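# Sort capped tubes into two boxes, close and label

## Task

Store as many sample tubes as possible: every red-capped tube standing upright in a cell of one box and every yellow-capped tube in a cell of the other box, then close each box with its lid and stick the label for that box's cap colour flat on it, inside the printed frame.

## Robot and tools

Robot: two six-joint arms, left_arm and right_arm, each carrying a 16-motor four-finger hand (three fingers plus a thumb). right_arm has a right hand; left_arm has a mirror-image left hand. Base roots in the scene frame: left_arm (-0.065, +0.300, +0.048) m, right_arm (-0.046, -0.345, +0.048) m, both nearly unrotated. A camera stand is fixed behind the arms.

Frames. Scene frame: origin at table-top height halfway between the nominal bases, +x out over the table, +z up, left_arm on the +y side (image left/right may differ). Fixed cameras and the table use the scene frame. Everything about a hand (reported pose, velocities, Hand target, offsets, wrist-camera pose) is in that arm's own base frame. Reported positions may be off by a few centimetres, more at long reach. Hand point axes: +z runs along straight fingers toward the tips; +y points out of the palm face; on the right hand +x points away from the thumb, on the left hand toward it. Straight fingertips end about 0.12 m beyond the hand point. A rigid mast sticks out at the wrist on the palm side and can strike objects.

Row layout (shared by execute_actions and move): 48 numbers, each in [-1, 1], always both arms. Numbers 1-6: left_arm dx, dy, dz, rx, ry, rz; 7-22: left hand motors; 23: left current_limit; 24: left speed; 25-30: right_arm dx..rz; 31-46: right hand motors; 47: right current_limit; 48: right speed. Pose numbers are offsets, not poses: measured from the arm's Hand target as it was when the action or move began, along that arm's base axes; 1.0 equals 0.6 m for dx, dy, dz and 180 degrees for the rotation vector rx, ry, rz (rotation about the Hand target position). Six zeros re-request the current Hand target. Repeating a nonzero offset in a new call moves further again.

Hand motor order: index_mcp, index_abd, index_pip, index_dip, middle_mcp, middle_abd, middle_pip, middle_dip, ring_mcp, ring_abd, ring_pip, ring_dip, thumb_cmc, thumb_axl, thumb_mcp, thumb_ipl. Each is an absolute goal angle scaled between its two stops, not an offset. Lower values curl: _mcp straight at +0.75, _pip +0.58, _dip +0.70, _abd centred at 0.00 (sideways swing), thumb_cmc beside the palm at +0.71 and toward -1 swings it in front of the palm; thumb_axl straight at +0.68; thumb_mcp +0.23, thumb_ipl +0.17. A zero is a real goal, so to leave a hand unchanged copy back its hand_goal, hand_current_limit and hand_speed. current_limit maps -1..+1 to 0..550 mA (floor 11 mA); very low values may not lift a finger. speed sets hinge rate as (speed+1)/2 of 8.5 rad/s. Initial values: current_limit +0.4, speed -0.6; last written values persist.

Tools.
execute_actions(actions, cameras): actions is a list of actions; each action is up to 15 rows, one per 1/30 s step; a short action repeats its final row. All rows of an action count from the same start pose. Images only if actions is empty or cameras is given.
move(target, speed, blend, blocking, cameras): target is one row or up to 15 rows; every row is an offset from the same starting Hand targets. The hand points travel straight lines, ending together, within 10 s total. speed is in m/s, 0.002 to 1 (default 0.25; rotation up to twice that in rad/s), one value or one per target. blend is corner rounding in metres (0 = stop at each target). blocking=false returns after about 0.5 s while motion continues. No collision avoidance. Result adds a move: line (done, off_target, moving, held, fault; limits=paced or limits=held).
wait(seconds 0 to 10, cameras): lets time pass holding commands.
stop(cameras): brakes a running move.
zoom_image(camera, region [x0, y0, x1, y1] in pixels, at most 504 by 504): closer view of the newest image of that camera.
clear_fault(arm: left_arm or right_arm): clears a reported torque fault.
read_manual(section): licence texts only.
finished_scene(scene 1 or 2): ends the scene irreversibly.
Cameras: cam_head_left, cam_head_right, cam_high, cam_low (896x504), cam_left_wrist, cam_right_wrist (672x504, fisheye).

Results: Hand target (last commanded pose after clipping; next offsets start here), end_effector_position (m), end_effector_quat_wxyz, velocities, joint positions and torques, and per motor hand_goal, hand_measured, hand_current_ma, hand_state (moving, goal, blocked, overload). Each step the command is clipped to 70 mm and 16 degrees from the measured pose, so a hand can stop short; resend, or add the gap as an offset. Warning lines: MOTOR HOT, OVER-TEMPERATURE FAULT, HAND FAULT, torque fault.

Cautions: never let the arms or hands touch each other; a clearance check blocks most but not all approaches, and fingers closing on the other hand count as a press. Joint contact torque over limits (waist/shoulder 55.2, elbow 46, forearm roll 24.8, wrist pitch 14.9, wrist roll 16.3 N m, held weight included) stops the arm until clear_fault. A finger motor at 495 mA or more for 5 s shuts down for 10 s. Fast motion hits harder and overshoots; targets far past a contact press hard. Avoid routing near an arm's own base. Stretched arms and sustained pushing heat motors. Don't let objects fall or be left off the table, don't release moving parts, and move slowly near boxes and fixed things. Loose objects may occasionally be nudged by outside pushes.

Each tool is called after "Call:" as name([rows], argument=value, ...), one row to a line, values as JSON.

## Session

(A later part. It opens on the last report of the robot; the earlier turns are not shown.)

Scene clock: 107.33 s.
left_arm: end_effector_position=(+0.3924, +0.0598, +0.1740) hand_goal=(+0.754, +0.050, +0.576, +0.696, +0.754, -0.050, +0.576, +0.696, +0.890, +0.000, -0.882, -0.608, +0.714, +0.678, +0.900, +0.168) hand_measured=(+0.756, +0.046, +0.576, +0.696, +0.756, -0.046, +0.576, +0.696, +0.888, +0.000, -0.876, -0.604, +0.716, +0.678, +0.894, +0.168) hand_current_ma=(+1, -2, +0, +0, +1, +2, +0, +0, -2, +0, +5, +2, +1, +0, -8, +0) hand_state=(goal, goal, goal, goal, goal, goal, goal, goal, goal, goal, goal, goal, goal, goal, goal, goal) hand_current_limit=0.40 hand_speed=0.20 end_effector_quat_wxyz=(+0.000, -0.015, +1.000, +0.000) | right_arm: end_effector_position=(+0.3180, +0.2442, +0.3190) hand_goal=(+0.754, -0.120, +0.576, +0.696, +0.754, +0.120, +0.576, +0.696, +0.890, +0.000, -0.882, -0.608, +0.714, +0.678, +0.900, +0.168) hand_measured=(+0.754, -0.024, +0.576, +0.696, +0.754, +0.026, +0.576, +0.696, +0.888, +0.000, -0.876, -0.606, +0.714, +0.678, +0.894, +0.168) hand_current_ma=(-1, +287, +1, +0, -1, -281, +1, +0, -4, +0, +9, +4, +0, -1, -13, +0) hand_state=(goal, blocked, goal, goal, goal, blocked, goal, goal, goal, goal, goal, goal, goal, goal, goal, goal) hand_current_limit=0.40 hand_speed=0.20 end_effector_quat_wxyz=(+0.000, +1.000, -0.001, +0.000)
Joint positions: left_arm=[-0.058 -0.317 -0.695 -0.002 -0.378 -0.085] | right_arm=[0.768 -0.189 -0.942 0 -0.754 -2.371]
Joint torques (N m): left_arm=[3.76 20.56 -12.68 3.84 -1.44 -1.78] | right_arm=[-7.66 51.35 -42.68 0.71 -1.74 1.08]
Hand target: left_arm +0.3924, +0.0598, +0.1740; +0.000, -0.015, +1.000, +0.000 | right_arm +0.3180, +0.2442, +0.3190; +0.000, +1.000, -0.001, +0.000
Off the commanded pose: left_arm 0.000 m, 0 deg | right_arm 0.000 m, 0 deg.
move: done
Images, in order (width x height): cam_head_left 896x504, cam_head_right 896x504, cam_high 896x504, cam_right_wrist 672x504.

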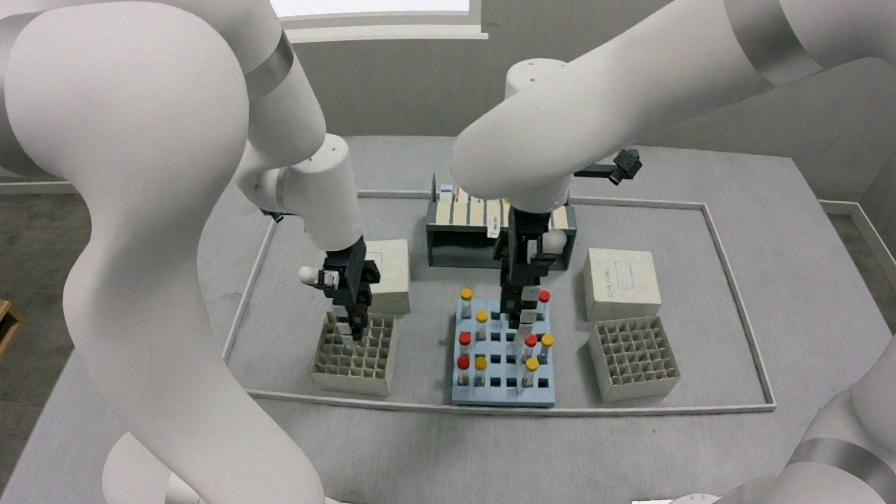

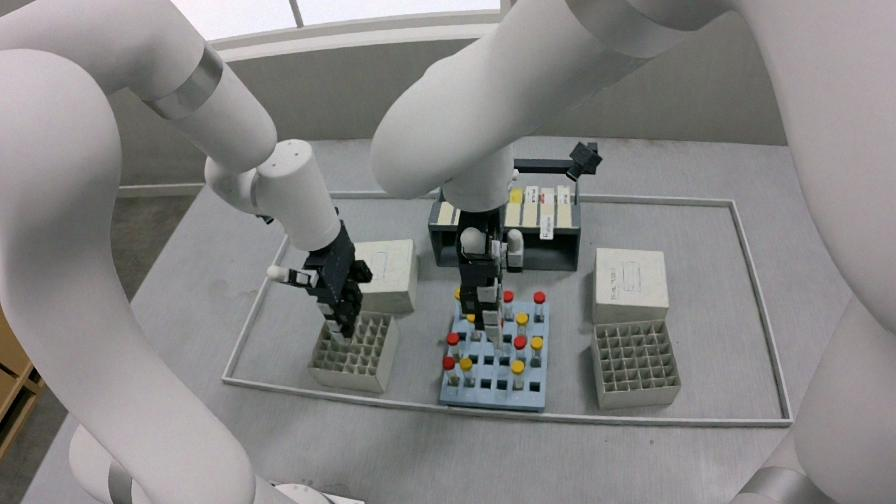

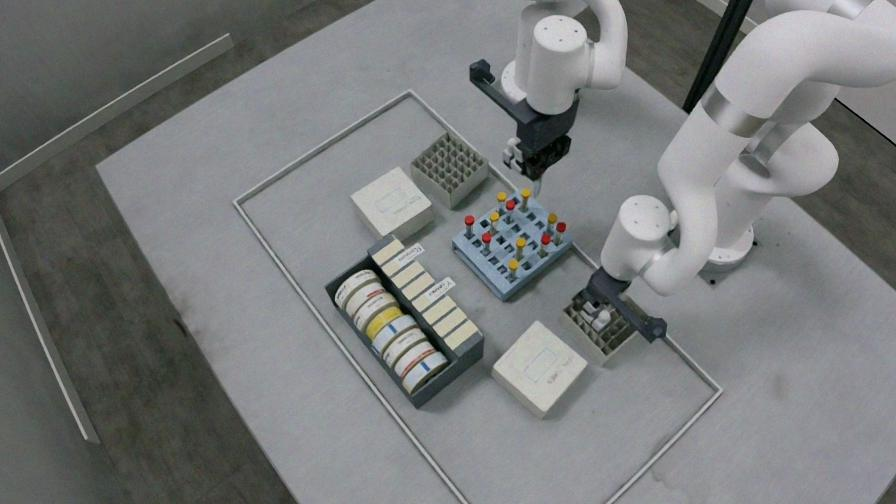

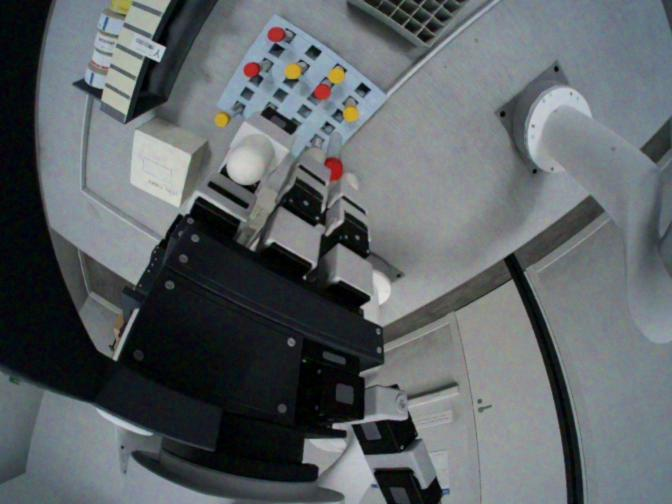

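Call:
move([
  [0,0,0.2,0,0,0,0.754,0.05,0.576,0.696,0.754,-0.05,0.576,0.696,0.89,0,-0.883,-0.609,0.714,0.678,0.9,0.168,0.4,0.2,0,-0.02,0.0167,0,0,0,0.754,-0.12,0.576,0.696,0.754,0.12,0.576,0.696,0.89,0,-0.883,-0.609,0.714,0.678,0.9,0.168,0.4,0.2],
  [-0.0917,-0.393,0.16,0,0,0,0.754,0.05,0.576,0.696,0.754,-0.05,0.576,0.696,0.89,0,-0.883,-0.609,0.714,0.678,0.9,0.168,0.4,0.2,0.0517,-0.4027,-0.0317,0,0,0,0.754,-0.12,0.576,0.696,0.754,0.12,0.576,0.696,0.89,0,-0.883,-0.609,0.714,0.678,0.9,0.168,0.4,0.2],
], speed=0.3, blend=[0.04,0], cameras=["all"])

Scene clock: 123.40 s.
left_arm: end_effector_position=(+0.3374, -0.1760, +0.2700) hand_goal=(+0.754, +0.050, +0.576, +0.696, +0.754, -0.050, +0.576, +0.696, +0.890, +0.000, -0.882, -0.608, +0.714, +0.678, +0.900, +0.168) hand_measured=(+0.754, +0.046, +0.576, +0.696, +0.754, -0.046, +0.576, +0.696, +0.888, +0.000, -0.876, -0.604, +0.716, +0.678, +0.894, +0.168) hand_current_ma=(+0, -2, +0, +0, +0, +2, +0, +0, -1, +0, +5, +2, +1, +0, -7, +0) hand_state=(goal, goal, goal, goal, goal, goal, goal, goal, goal, goal, goal, goal, goal, goal, goal, goal) hand_current_limit=0.40 hand_speed=0.20 end_effector_quat_wxyz=(+0.000, -0.015, +1.000, -0.001) | right_arm: end_effector_position=(+0.3490, +0.0026, +0.3000) hand_goal=(+0.754, -0.120, +0.576, +0.696, +0.754, +0.120, +0.576, +0.696, +0.890, +0.000, -0.882, -0.608, +0.714, +0.678, +0.900, +0.168) hand_measured=(+0.752, -0.024, +0.576, +0.696, +0.752, +0.026, +0.576, +0.696, +0.888, +0.000, -0.876, -0.606, +0.714, +0.678, +0.894, +0.168) hand_current_ma=(-2, +287, +1, +0, -2, -281, +1, +0, -4, +0, +9, +4, +0, -1, -13, +0) hand_state=(goal, blocked, goal, goal, goal, blocked, goal, goal, goal, goal, goal, goal, goal, goal, goal, goal) hand_current_limit=0.40 hand_speed=0.20 end_effector_quat_wxyz=(+0.000, +1.000, -0.001, +0.000)
Joint positions: left_arm=[-0.622 -0.192 -0.82 -0.001 -0.627 -0.651] | right_arm=[0.231 0.011 -0.677 0 -0.688 -2.908]
Joint torques (N m): left_arm=[-12.62 18.19 -16.86 3.83 1.05 -1.76] | right_arm=[-9.87 10.05 -41.52 5.35 1.19 -1.03]
Hand target: left_arm +0.3374, -0.1760, +0.2700; +0.000, -0.015, +1.000, +0.000 | right_arm +0.3491, +0.0026, +0.3000; +0.000, +1.000, -0.001, +0.000
Off the commanded pose: left_arm 0.000 m, 0 deg | right_arm 0.000 m, 0 deg.
move: done

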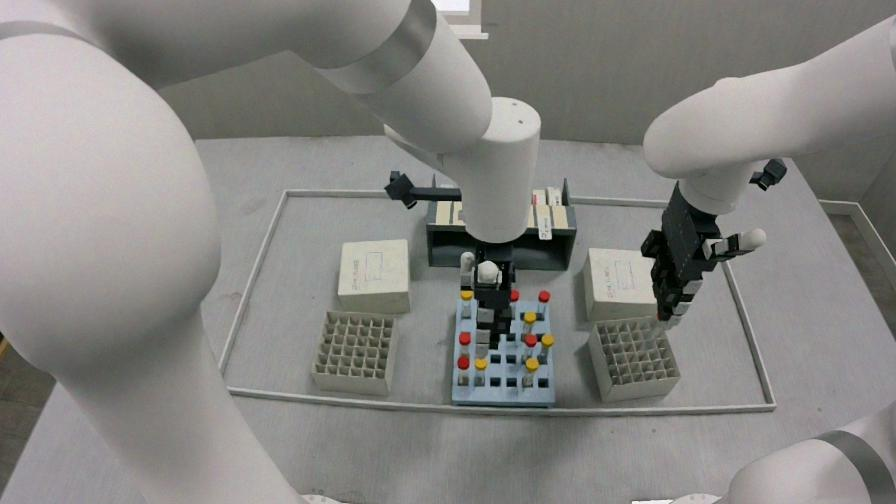

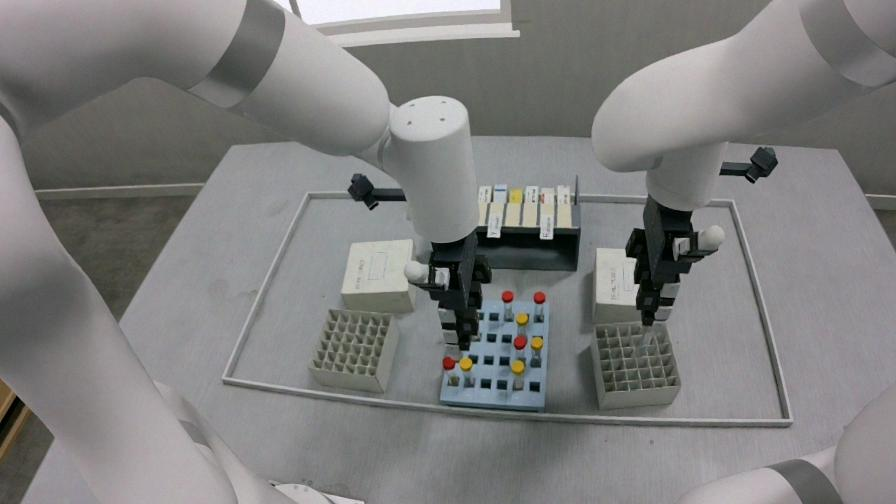

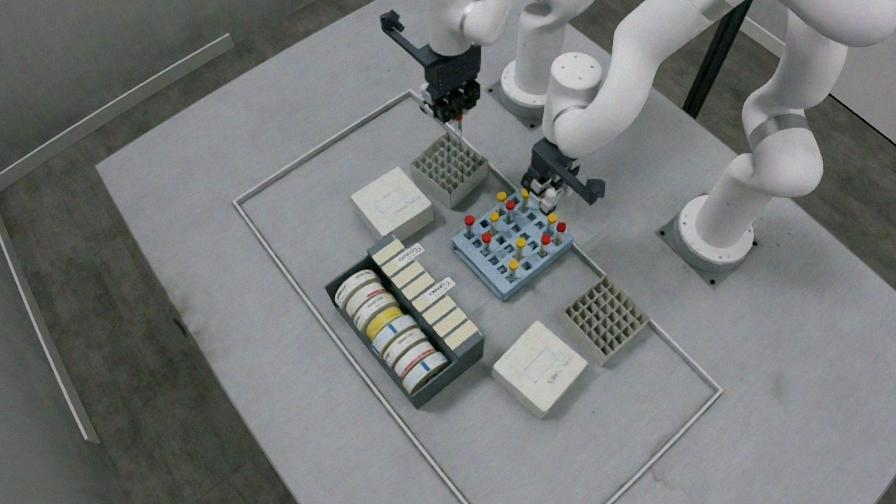

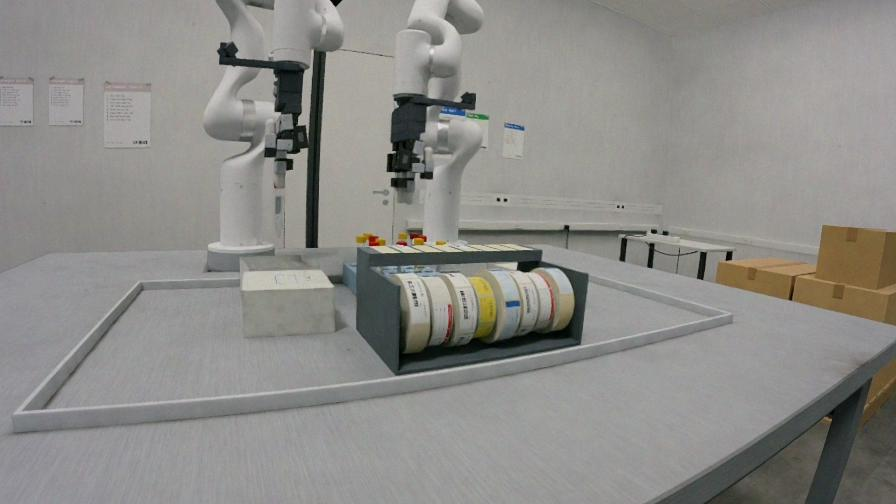

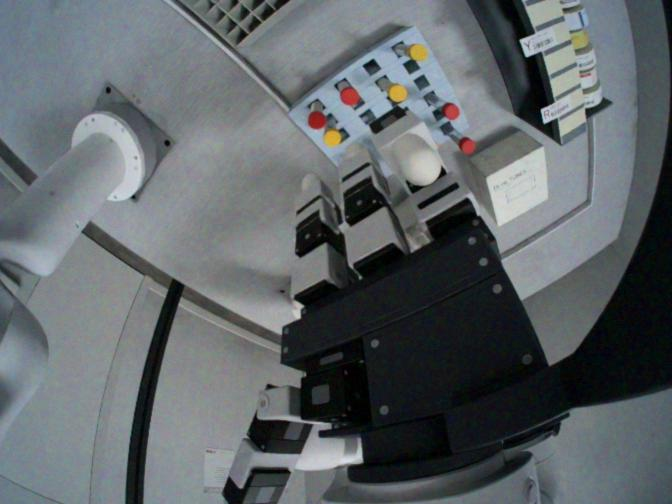

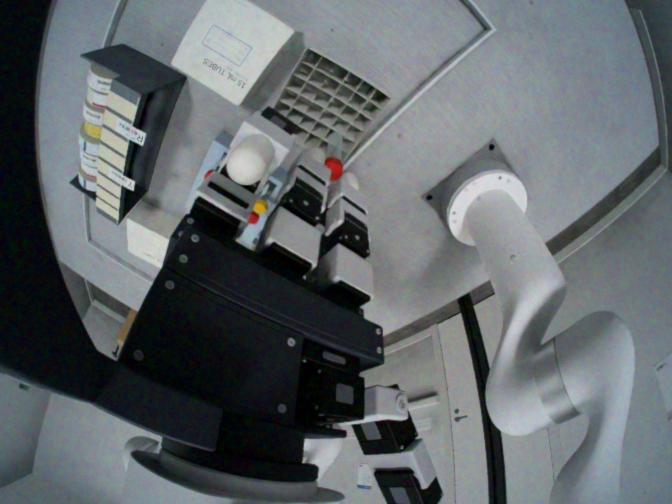

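Call:
zoom_image(camera="cam_head_right", region=[540, 240, 740, 420])

Call:
zoom_image(camera="cam_head_left", region=[540, 240, 740, 420])

Call:
zoom_image(camera="cam_right_wrist", region=[220, 30, 440, 230])

Call:
zoom_image(camera="cam_left_wrist", region=[260, 20, 500, 230])

Call:
zoom_image(camera="cam_high", region=[390, 80, 600, 230])

Scaled by 2.520 from the camera's 896x504 image, which has a finer 1280x720 frame.

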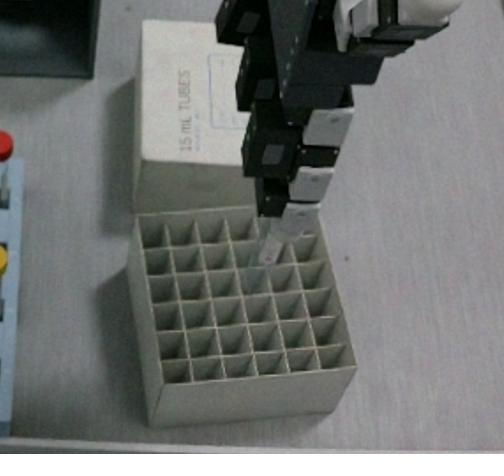

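Scaled by 2.520 from the camera's 896x504 image, which has a finer 1280x720 frame.

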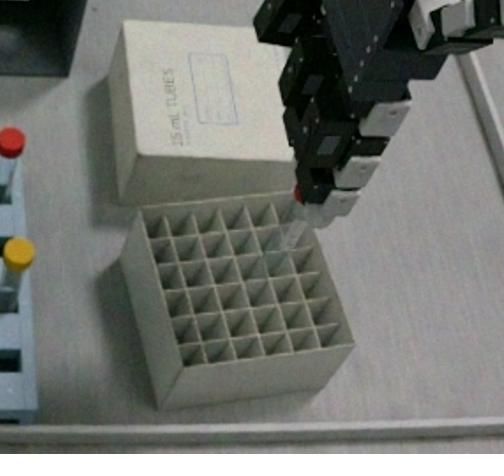

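Scaled by 2.291 from the camera's 672x504 image, which has a finer 960x720 frame.

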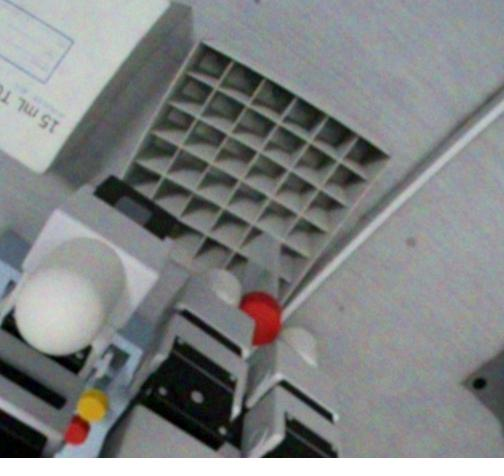

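Scaled by 2.100 from the camera's 672x504 image, which has a finer 960x720 frame.

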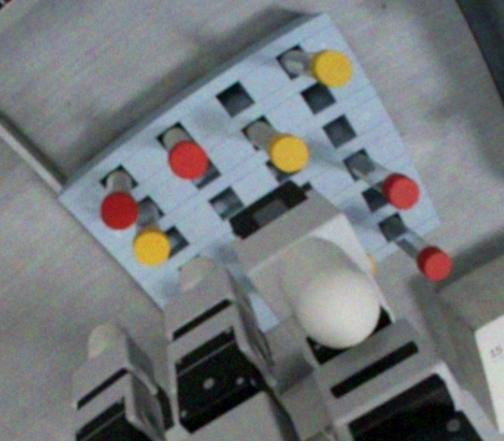

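Scaled by 2.400 from the camera's 896x504 image, which has a finer 1280x720 frame.

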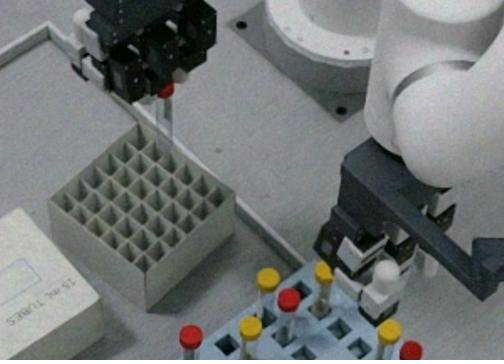

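Call:
zoom_image(camera="cam_head_right", region=[590, 300, 690, 400])

Call:
zoom_image(camera="cam_head_left", region=[590, 300, 690, 400])

Call:
zoom_image(camera="cam_high", region=[405, 105, 495, 215])

Scaled by 5.040 from the camera's 896x504 image, which has a finer 1280x720 frame.

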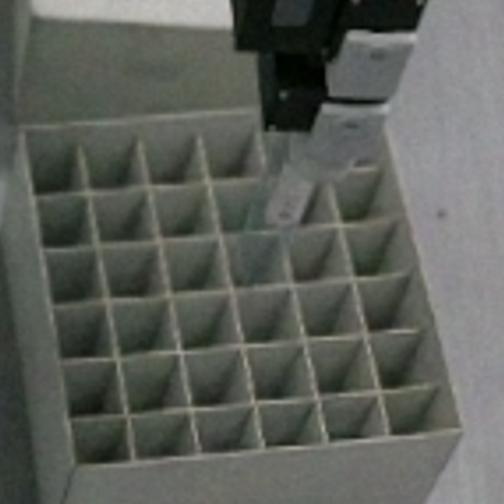

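Scaled by 5.040 from the camera's 896x504 image, which has a finer 1280x720 frame.

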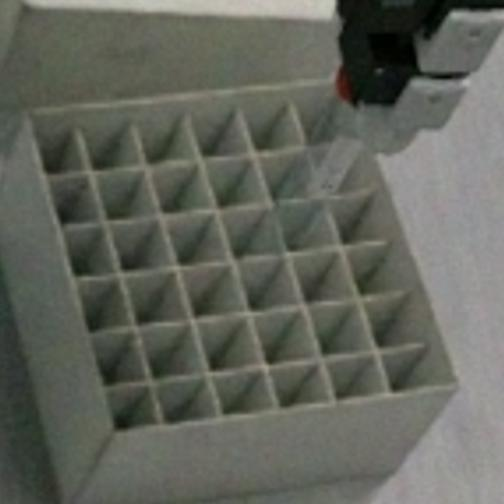

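Scaled by 4.582 from the camera's 896x504 image, which has a finer 1280x720 frame.

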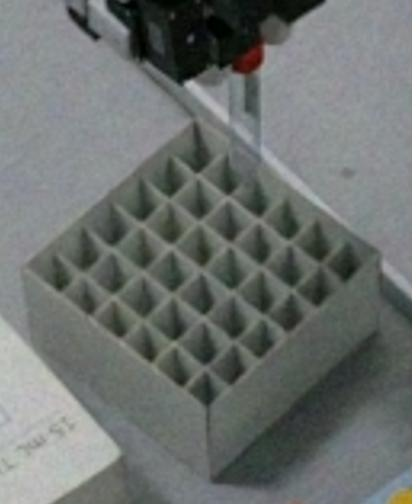

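Call:
move(target=[0,0,-0.0917,0,0,0,0.754,0.05,0.576,0.696,0.754,-0.05,0.576,0.696,0.89,0,-0.883,-0.609,0.714,0.678,0.9,0.168,0.4,0.2,0,0,-0.085,0,0,0,0.754,-0.12,0.576,0.696,0.754,0.12,0.576,0.696,0.89,0,-0.883,-0.609,0.714,0.678,0.9,0.168,0.4,0.2], speed=0.2, cameras=["cam_head_left","cam_head_right","cam_high","cam_left_wrist","cam_right_wrist"])

Call:
zoom_image(camera="cam_head_right", region=[590, 300, 690, 400])

Call:
zoom_image(camera="cam_high", region=[405, 105, 495, 215])

Call:
zoom_image(camera="cam_left_wrist", region=[270, 80, 400, 210])

Call:
zoom_image(camera="cam_head_right", region=[420, 280, 560, 420])

Call:
zoom_image(camera="cam_high", region=[480, 140, 620, 280])

Scene clock: 133.87 s.
left_arm: end_effector_position=(+0.3373, -0.1760, +0.2150) hand_goal=(+0.754, +0.050, +0.576, +0.696, +0.754, -0.050, +0.576, +0.696, +0.890, +0.000, -0.882, -0.608, +0.714, +0.678, +0.900, +0.168) hand_measured=(+0.754, +0.046, +0.576, +0.696, +0.754, -0.046, +0.576, +0.696, +0.888, +0.000, -0.876, -0.604, +0.716, +0.678, +0.894, +0.168) hand_current_ma=(+0, -2, +0, +0, +0, +2, +0, +0, -1, +0, +5, +2, +1, +0, -7, +0) hand_state=(goal, goal, goal, goal, goal, goal, goal, goal, goal, goal, goal, goal, goal, goal, goal, goal) hand_current_limit=0.40 hand_speed=0.20 end_effector_quat_wxyz=(+0.000, -0.015, +1.000, +0.000) | right_arm: end_effector_position=(+0.3490, +0.0026, +0.2490) hand_goal=(+0.754, -0.120, +0.576, +0.696, +0.754, +0.120, +0.576, +0.696, +0.890, +0.000, -0.882, -0.608, +0.714, +0.678, +0.900, +0.168) hand_measured=(+0.752, -0.024, +0.576, +0.696, +0.752, +0.026, +0.576, +0.696, +0.888, +0.000, -0.876, -0.606, +0.714, +0.678, +0.894, +0.168) hand_current_ma=(-2, +287, +1, +0, -2, -281, +1, +0, -4, +0, +9, +4, +0, -1, -13, +0) hand_state=(goal, blocked, goal, goal, goal, blocked, goal, goal, goal, goal, goal, goal, goal, goal, goal, goal) hand_current_limit=0.40 hand_speed=0.20 end_effector_quat_wxyz=(+0.000, +1.000, -0.001, +0.000)
Joint positions: left_arm=[-0.622 -0.289 -0.786 -0.001 -0.497 -0.651] | right_arm=[0.231 -0.079 -0.632 0 -0.553 -2.908]
Joint torques (N m): left_arm=[-10.14 19.66 -10.42 -2.08 2.78 1.67] | right_arm=[-6.61 13.13 -16.67 -3.15 1.25 0.2]
Hand target: left_arm +0.3374, -0.1760, +0.2150; +0.000, -0.015, +1.000, +0.000 | right_arm +0.3491, +0.0026, +0.2490; +0.000, +1.000, -0.001, +0.000
Off the commanded pose: left_arm 0.000 m, 0 deg | right_arm 0.000 m, 0 deg.
move: done
Images, in order (width x height): cam_head_left 896x504, cam_head_right 896x504, cam_high 896x504, cam_left_wrist 672x504, cam_right_wrist 672x504.

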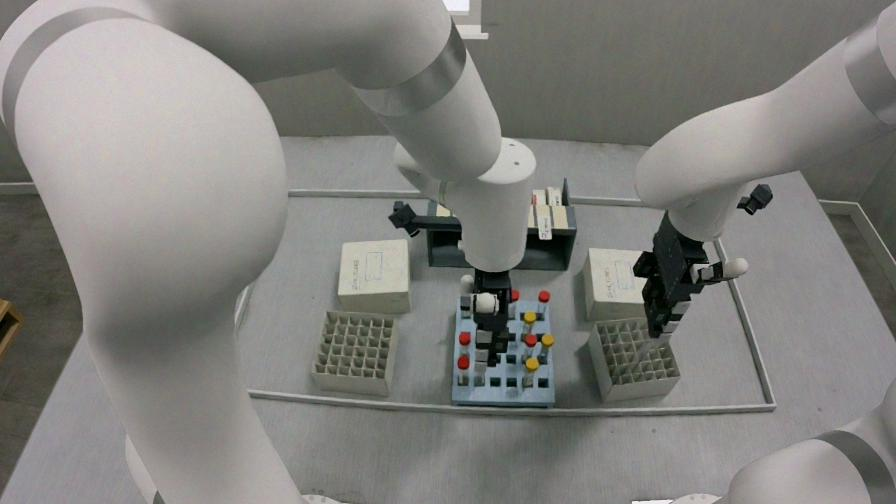

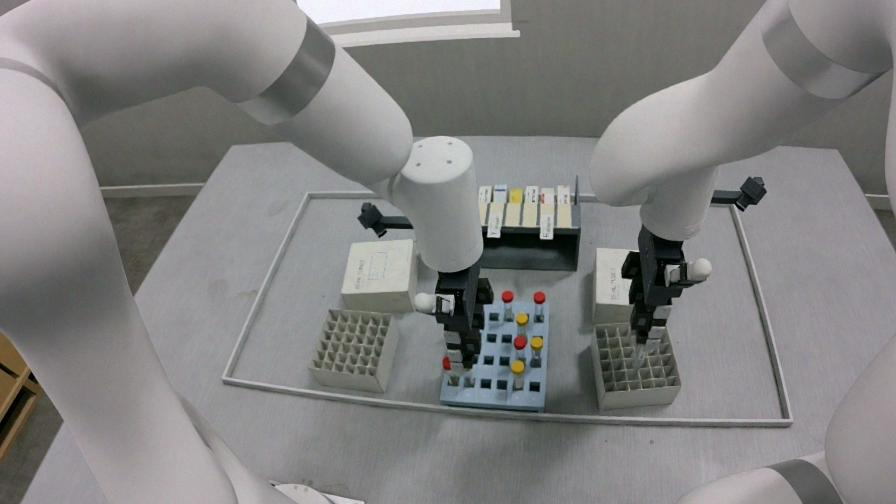

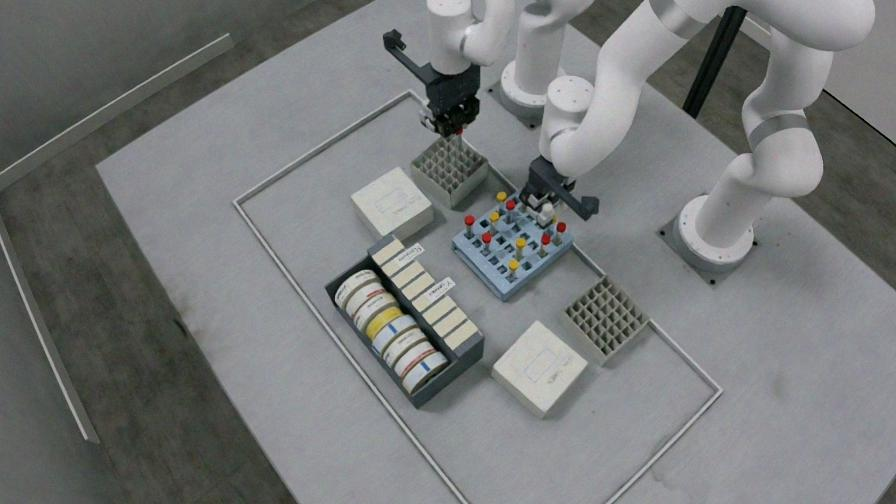

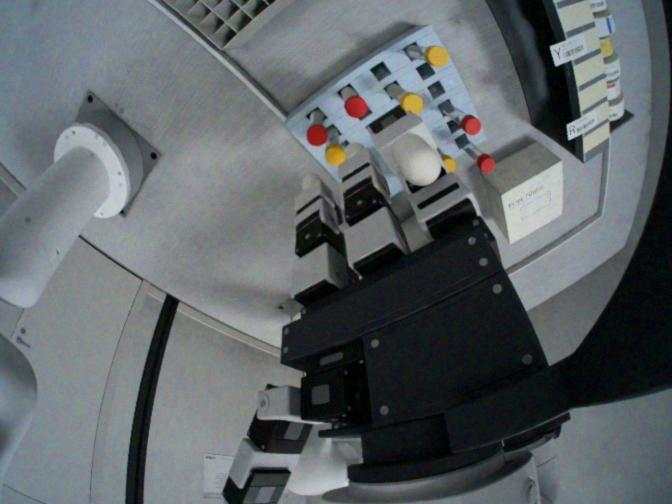

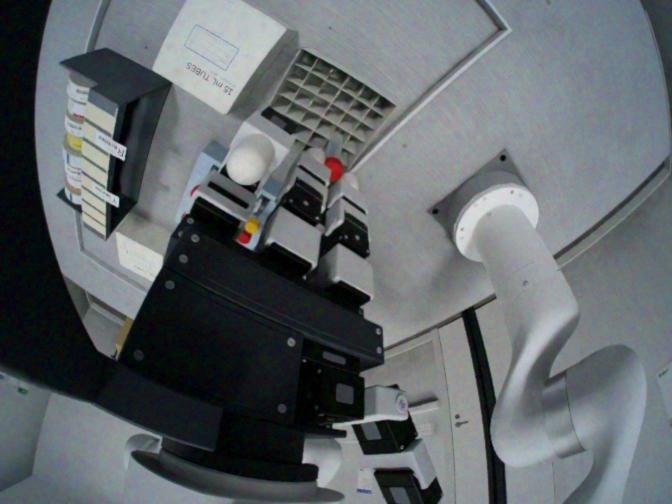

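Scaled by 5.040 from the camera's 896x504 image, which has a finer 1280x720 frame.

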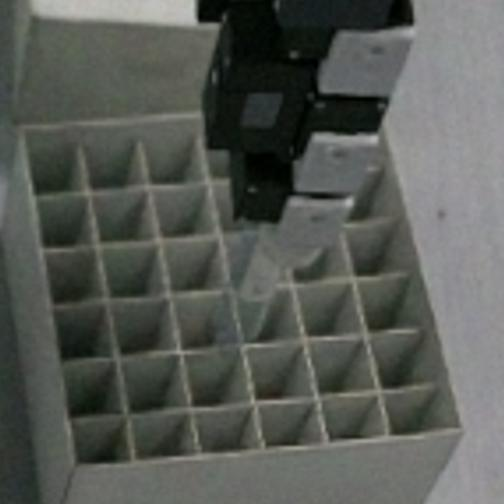

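Scaled by 4.582 from the camera's 896x504 image, which has a finer 1280x720 frame.

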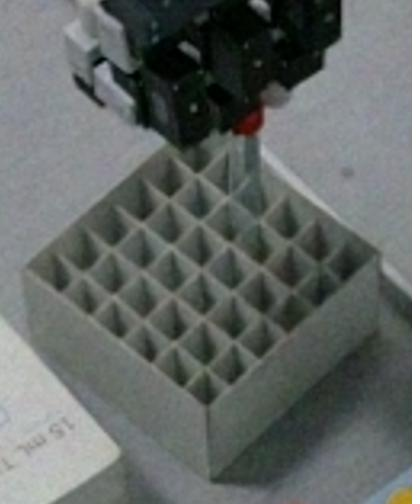

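Scaled by 3.877 from the camera's 672x504 image, which has a finer 960x720 frame.

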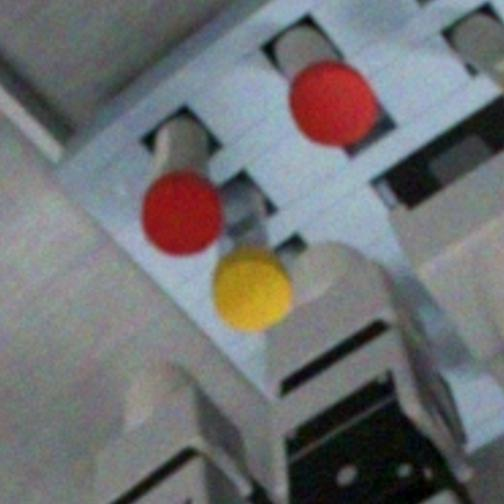

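Scaled by 3.600 from the camera's 896x504 image, which has a finer 1280x720 frame.

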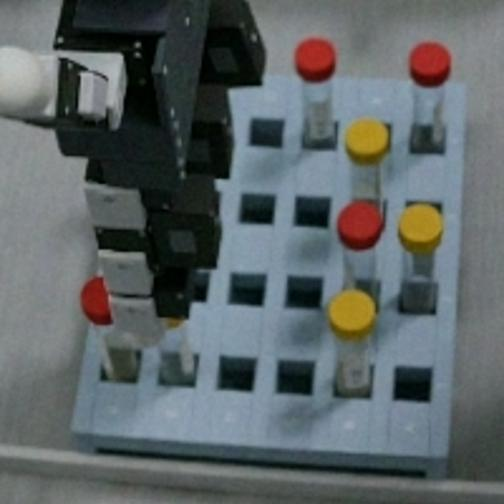

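Scaled by 3.600 from the camera's 896x504 image, which has a finer 1280x720 frame.

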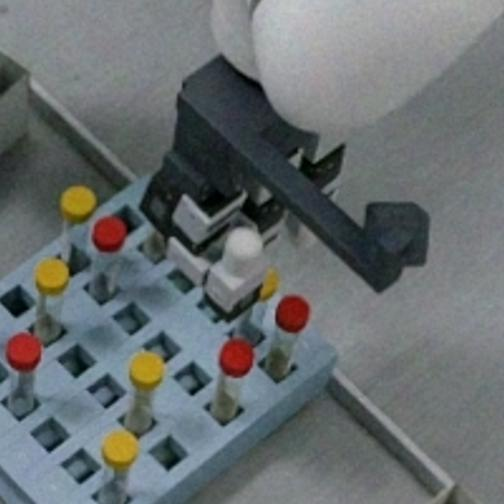

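Call:
zoom_image(camera="cam_head_left", region=[590, 310, 690, 410])

Call:
zoom_image(camera="cam_right_wrist", region=[260, 40, 400, 190])

Call:
zoom_image(camera="cam_high", region=[425, 115, 485, 185])

Scaled by 5.040 from the camera's 896x504 image, which has a finer 1280x720 frame.

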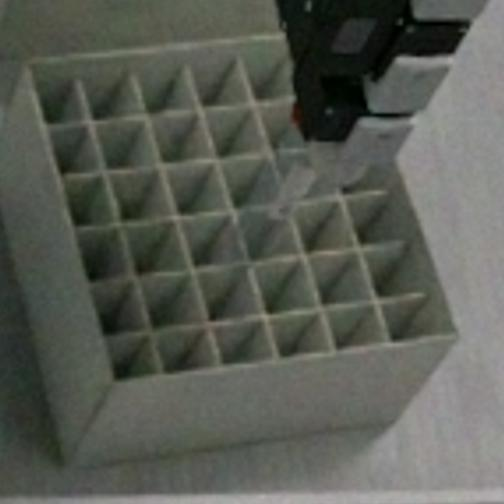

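Scaled by 3.360 from the camera's 672x504 image, which has a finer 960x720 frame.

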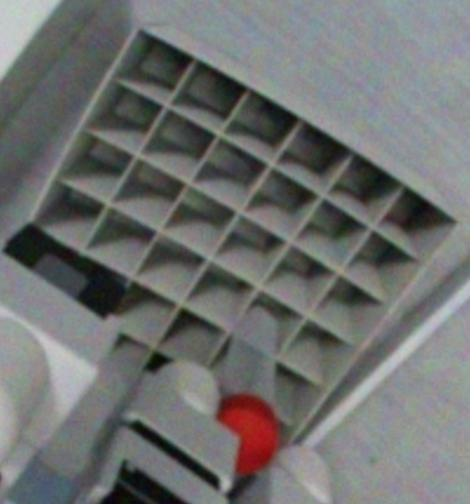

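Scaled by 7.200 from the camera's 896x504 image, which has a finer 1280x720 frame.

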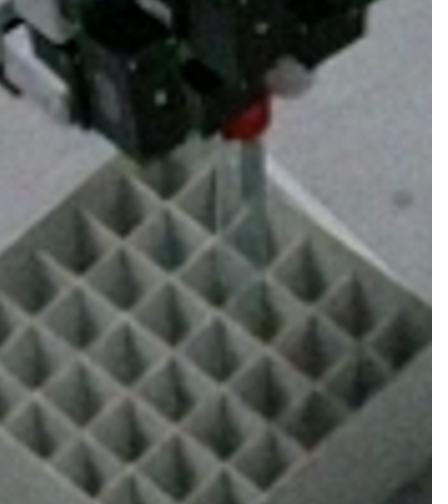

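Call:
move([
  [0.0033,-0.0042,-0.0517,0,0,0,0.754,0.05,0.576,0.696,0.754,-0.05,0.576,0.696,0.89,0,-0.883,-0.609,0.714,0.678,0.9,0.168,0.4,0.2,-0.004,0.0117,0,0,0,0,0.754,-0.12,0.576,0.696,0.754,0.12,0.576,0.696,0.89,0,-0.883,-0.609,0.714,0.678,0.9,0.168,0.4,0.2],
  [0.0033,-0.0042,-0.0517,0,0,0,0.754,-0.12,0.576,0.696,0.754,0.12,0.576,0.696,0.89,0,-0.883,-0.609,0.714,0.678,0.9,0.168,0.4,0.2,-0.004,0.0117,0,0,0,0,0.754,-0.12,0.576,0.696,0.754,0.12,0.576,0.696,0.89,0,-0.883,-0.609,0.714,0.678,0.9,0.168,0.4,0.2],
], speed=0.2, cameras=["cam_head_left","cam_head_right","cam_high","cam_left_wrist","cam_right_wrist"])

Call:
zoom_image(camera="cam_head_right", region=[590, 310, 690, 410])

Call:
zoom_image(camera="cam_head_left", region=[590, 310, 690, 410])

Call:
zoom_image(camera="cam_right_wrist", region=[260, 40, 400, 190])

Call:
zoom_image(camera="cam_high", region=[425, 115, 495, 205])

Call:
zoom_image(camera="cam_left_wrist", region=[270, 80, 400, 210])

Scene clock: 146.63 s.
left_arm: end_effector_position=(+0.3394, -0.1785, +0.1839) hand_goal=(+0.754, -0.120, +0.576, +0.696, +0.754, +0.120, +0.576, +0.696, +0.890, +0.000, -0.882, -0.608, +0.714, +0.678, +0.900, +0.168) hand_measured=(+0.754, -0.026, +0.576, +0.696, +0.754, +0.024, +0.576, +0.696, +0.888, +0.000, -0.876, -0.604, +0.716, +0.678, +0.894, +0.168) hand_current_ma=(+0, +210, +0, +0, +0, -219, +0, +0, -1, +0, +5, +2, +1, +0, -7, +0) hand_state=(goal, blocked, goal, goal, goal, blocked, goal, goal, goal, goal, goal, goal, goal, goal, goal, goal) hand_current_limit=0.40 hand_speed=0.20 end_effector_quat_wxyz=(+0.000, -0.015, +1.000, +0.000) | right_arm: end_effector_position=(+0.3467, +0.0096, +0.2490) hand_goal=(+0.754, -0.120, +0.576, +0.696, +0.754, +0.120, +0.576, +0.696, +0.890, +0.000, -0.882, -0.608, +0.714, +0.678, +0.900, +0.168) hand_measured=(+0.752, -0.024, +0.576, +0.696, +0.752, +0.026, +0.576, +0.696, +0.888, +0.000, -0.876, -0.606, +0.714, +0.678, +0.894, +0.168) hand_current_ma=(-2, +287, +1, +0, -2, -281, +1, +0, -4, +0, +9, +4, +0, -1, -13, +0) hand_state=(goal, blocked, goal, goal, goal, blocked, goal, goal, goal, goal, goal, goal, goal, goal, goal, goal) hand_current_limit=0.40 hand_speed=0.20 end_effector_quat_wxyz=(+0.000, +1.000, -0.001, +0.000)
Joint positions: left_arm=[-0.624 -0.356 -0.784 -0.001 -0.427 -0.652] | right_arm=[0.25 -0.078 -0.63 0 -0.553 -2.889]
Joint torques (N m): left_arm=[-13.26 21.7 -15.23 1.18 2.54 -1.75] | right_arm=[8.55 43.51 -16.49 0.61 1.23 1.11]
Hand target: left_arm +0.3394, -0.1785, +0.1839; +0.000, -0.015, +1.000, +0.000 | right_arm +0.3467, +0.0096, +0.2490; +0.000, +1.000, -0.001, +0.000
Off the commanded pose: left_arm 0.000 m, 0 deg | right_arm 0.000 m, 0 deg.
move: done
Images, in order (width x height): cam_head_left 896x504, cam_head_right 896x504, cam_high 896x504, cam_left_wrist 672x504, cam_right_wrist 672x504.

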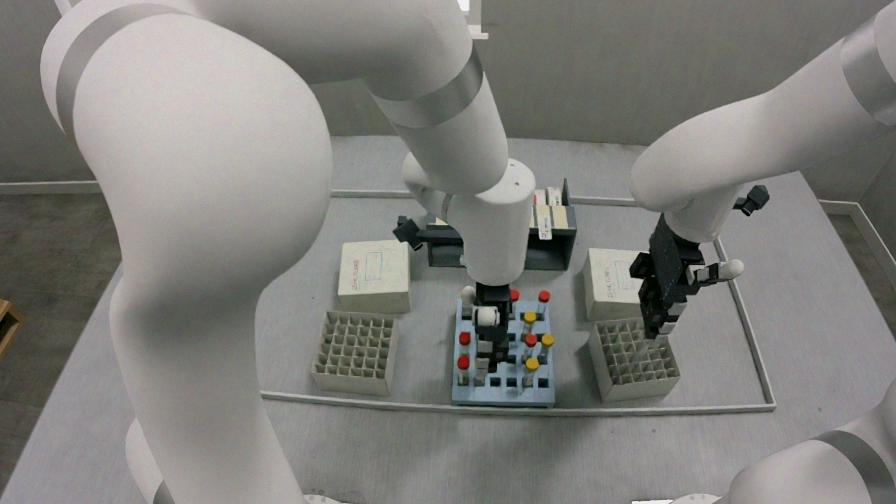

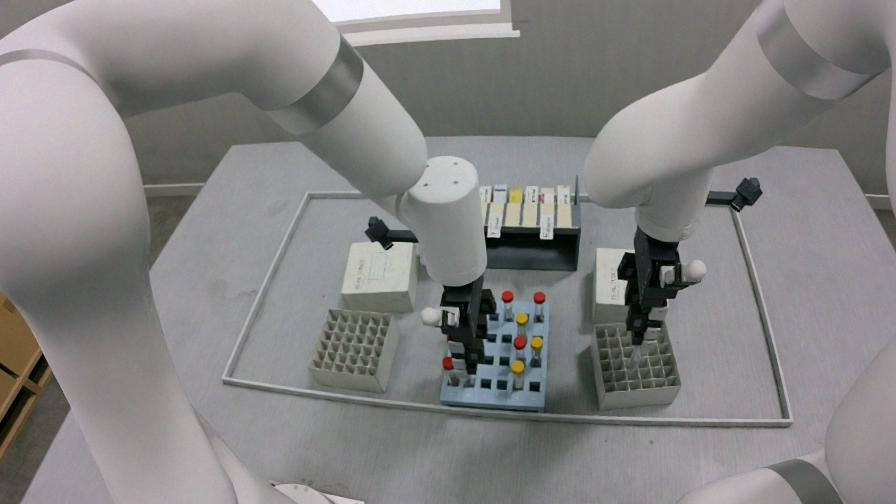

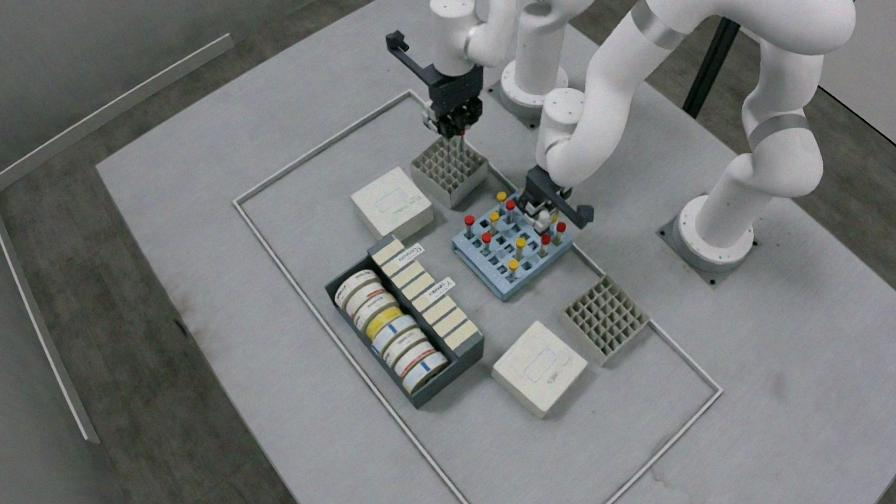

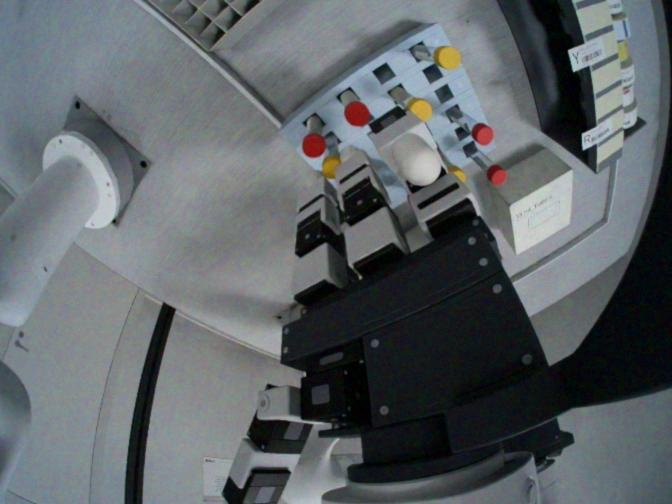

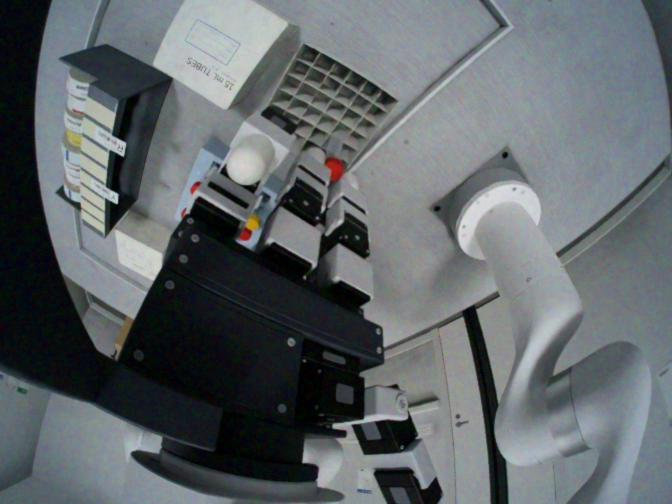

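Scaled by 5.040 from the camera's 896x504 image, which has a finer 1280x720 frame.

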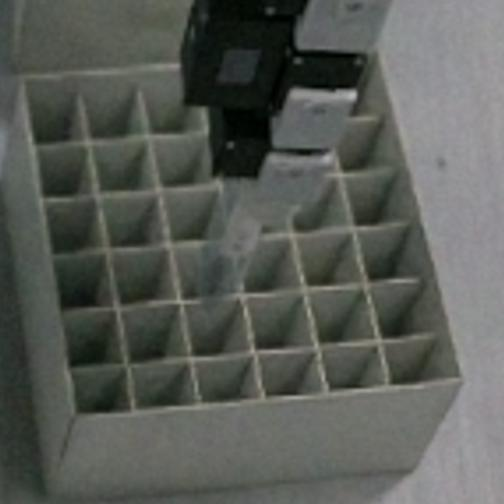

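Scaled by 5.040 from the camera's 896x504 image, which has a finer 1280x720 frame.

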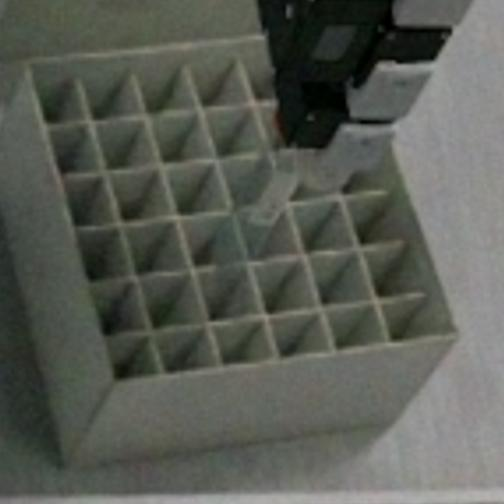

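Scaled by 3.360 from the camera's 672x504 image, which has a finer 960x720 frame.

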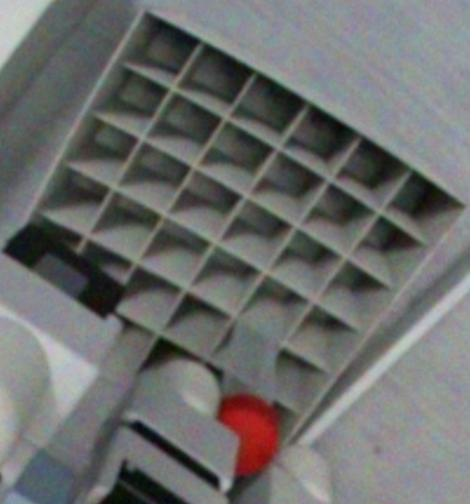

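Scaled by 5.600 from the camera's 896x504 image, which has a finer 1280x720 frame.

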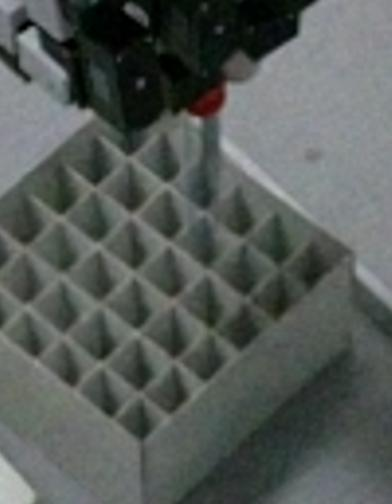

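Scaled by 3.877 from the camera's 672x504 image, which has a finer 960x720 frame.

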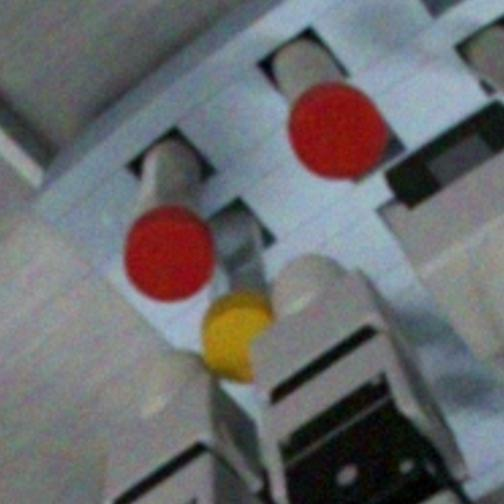

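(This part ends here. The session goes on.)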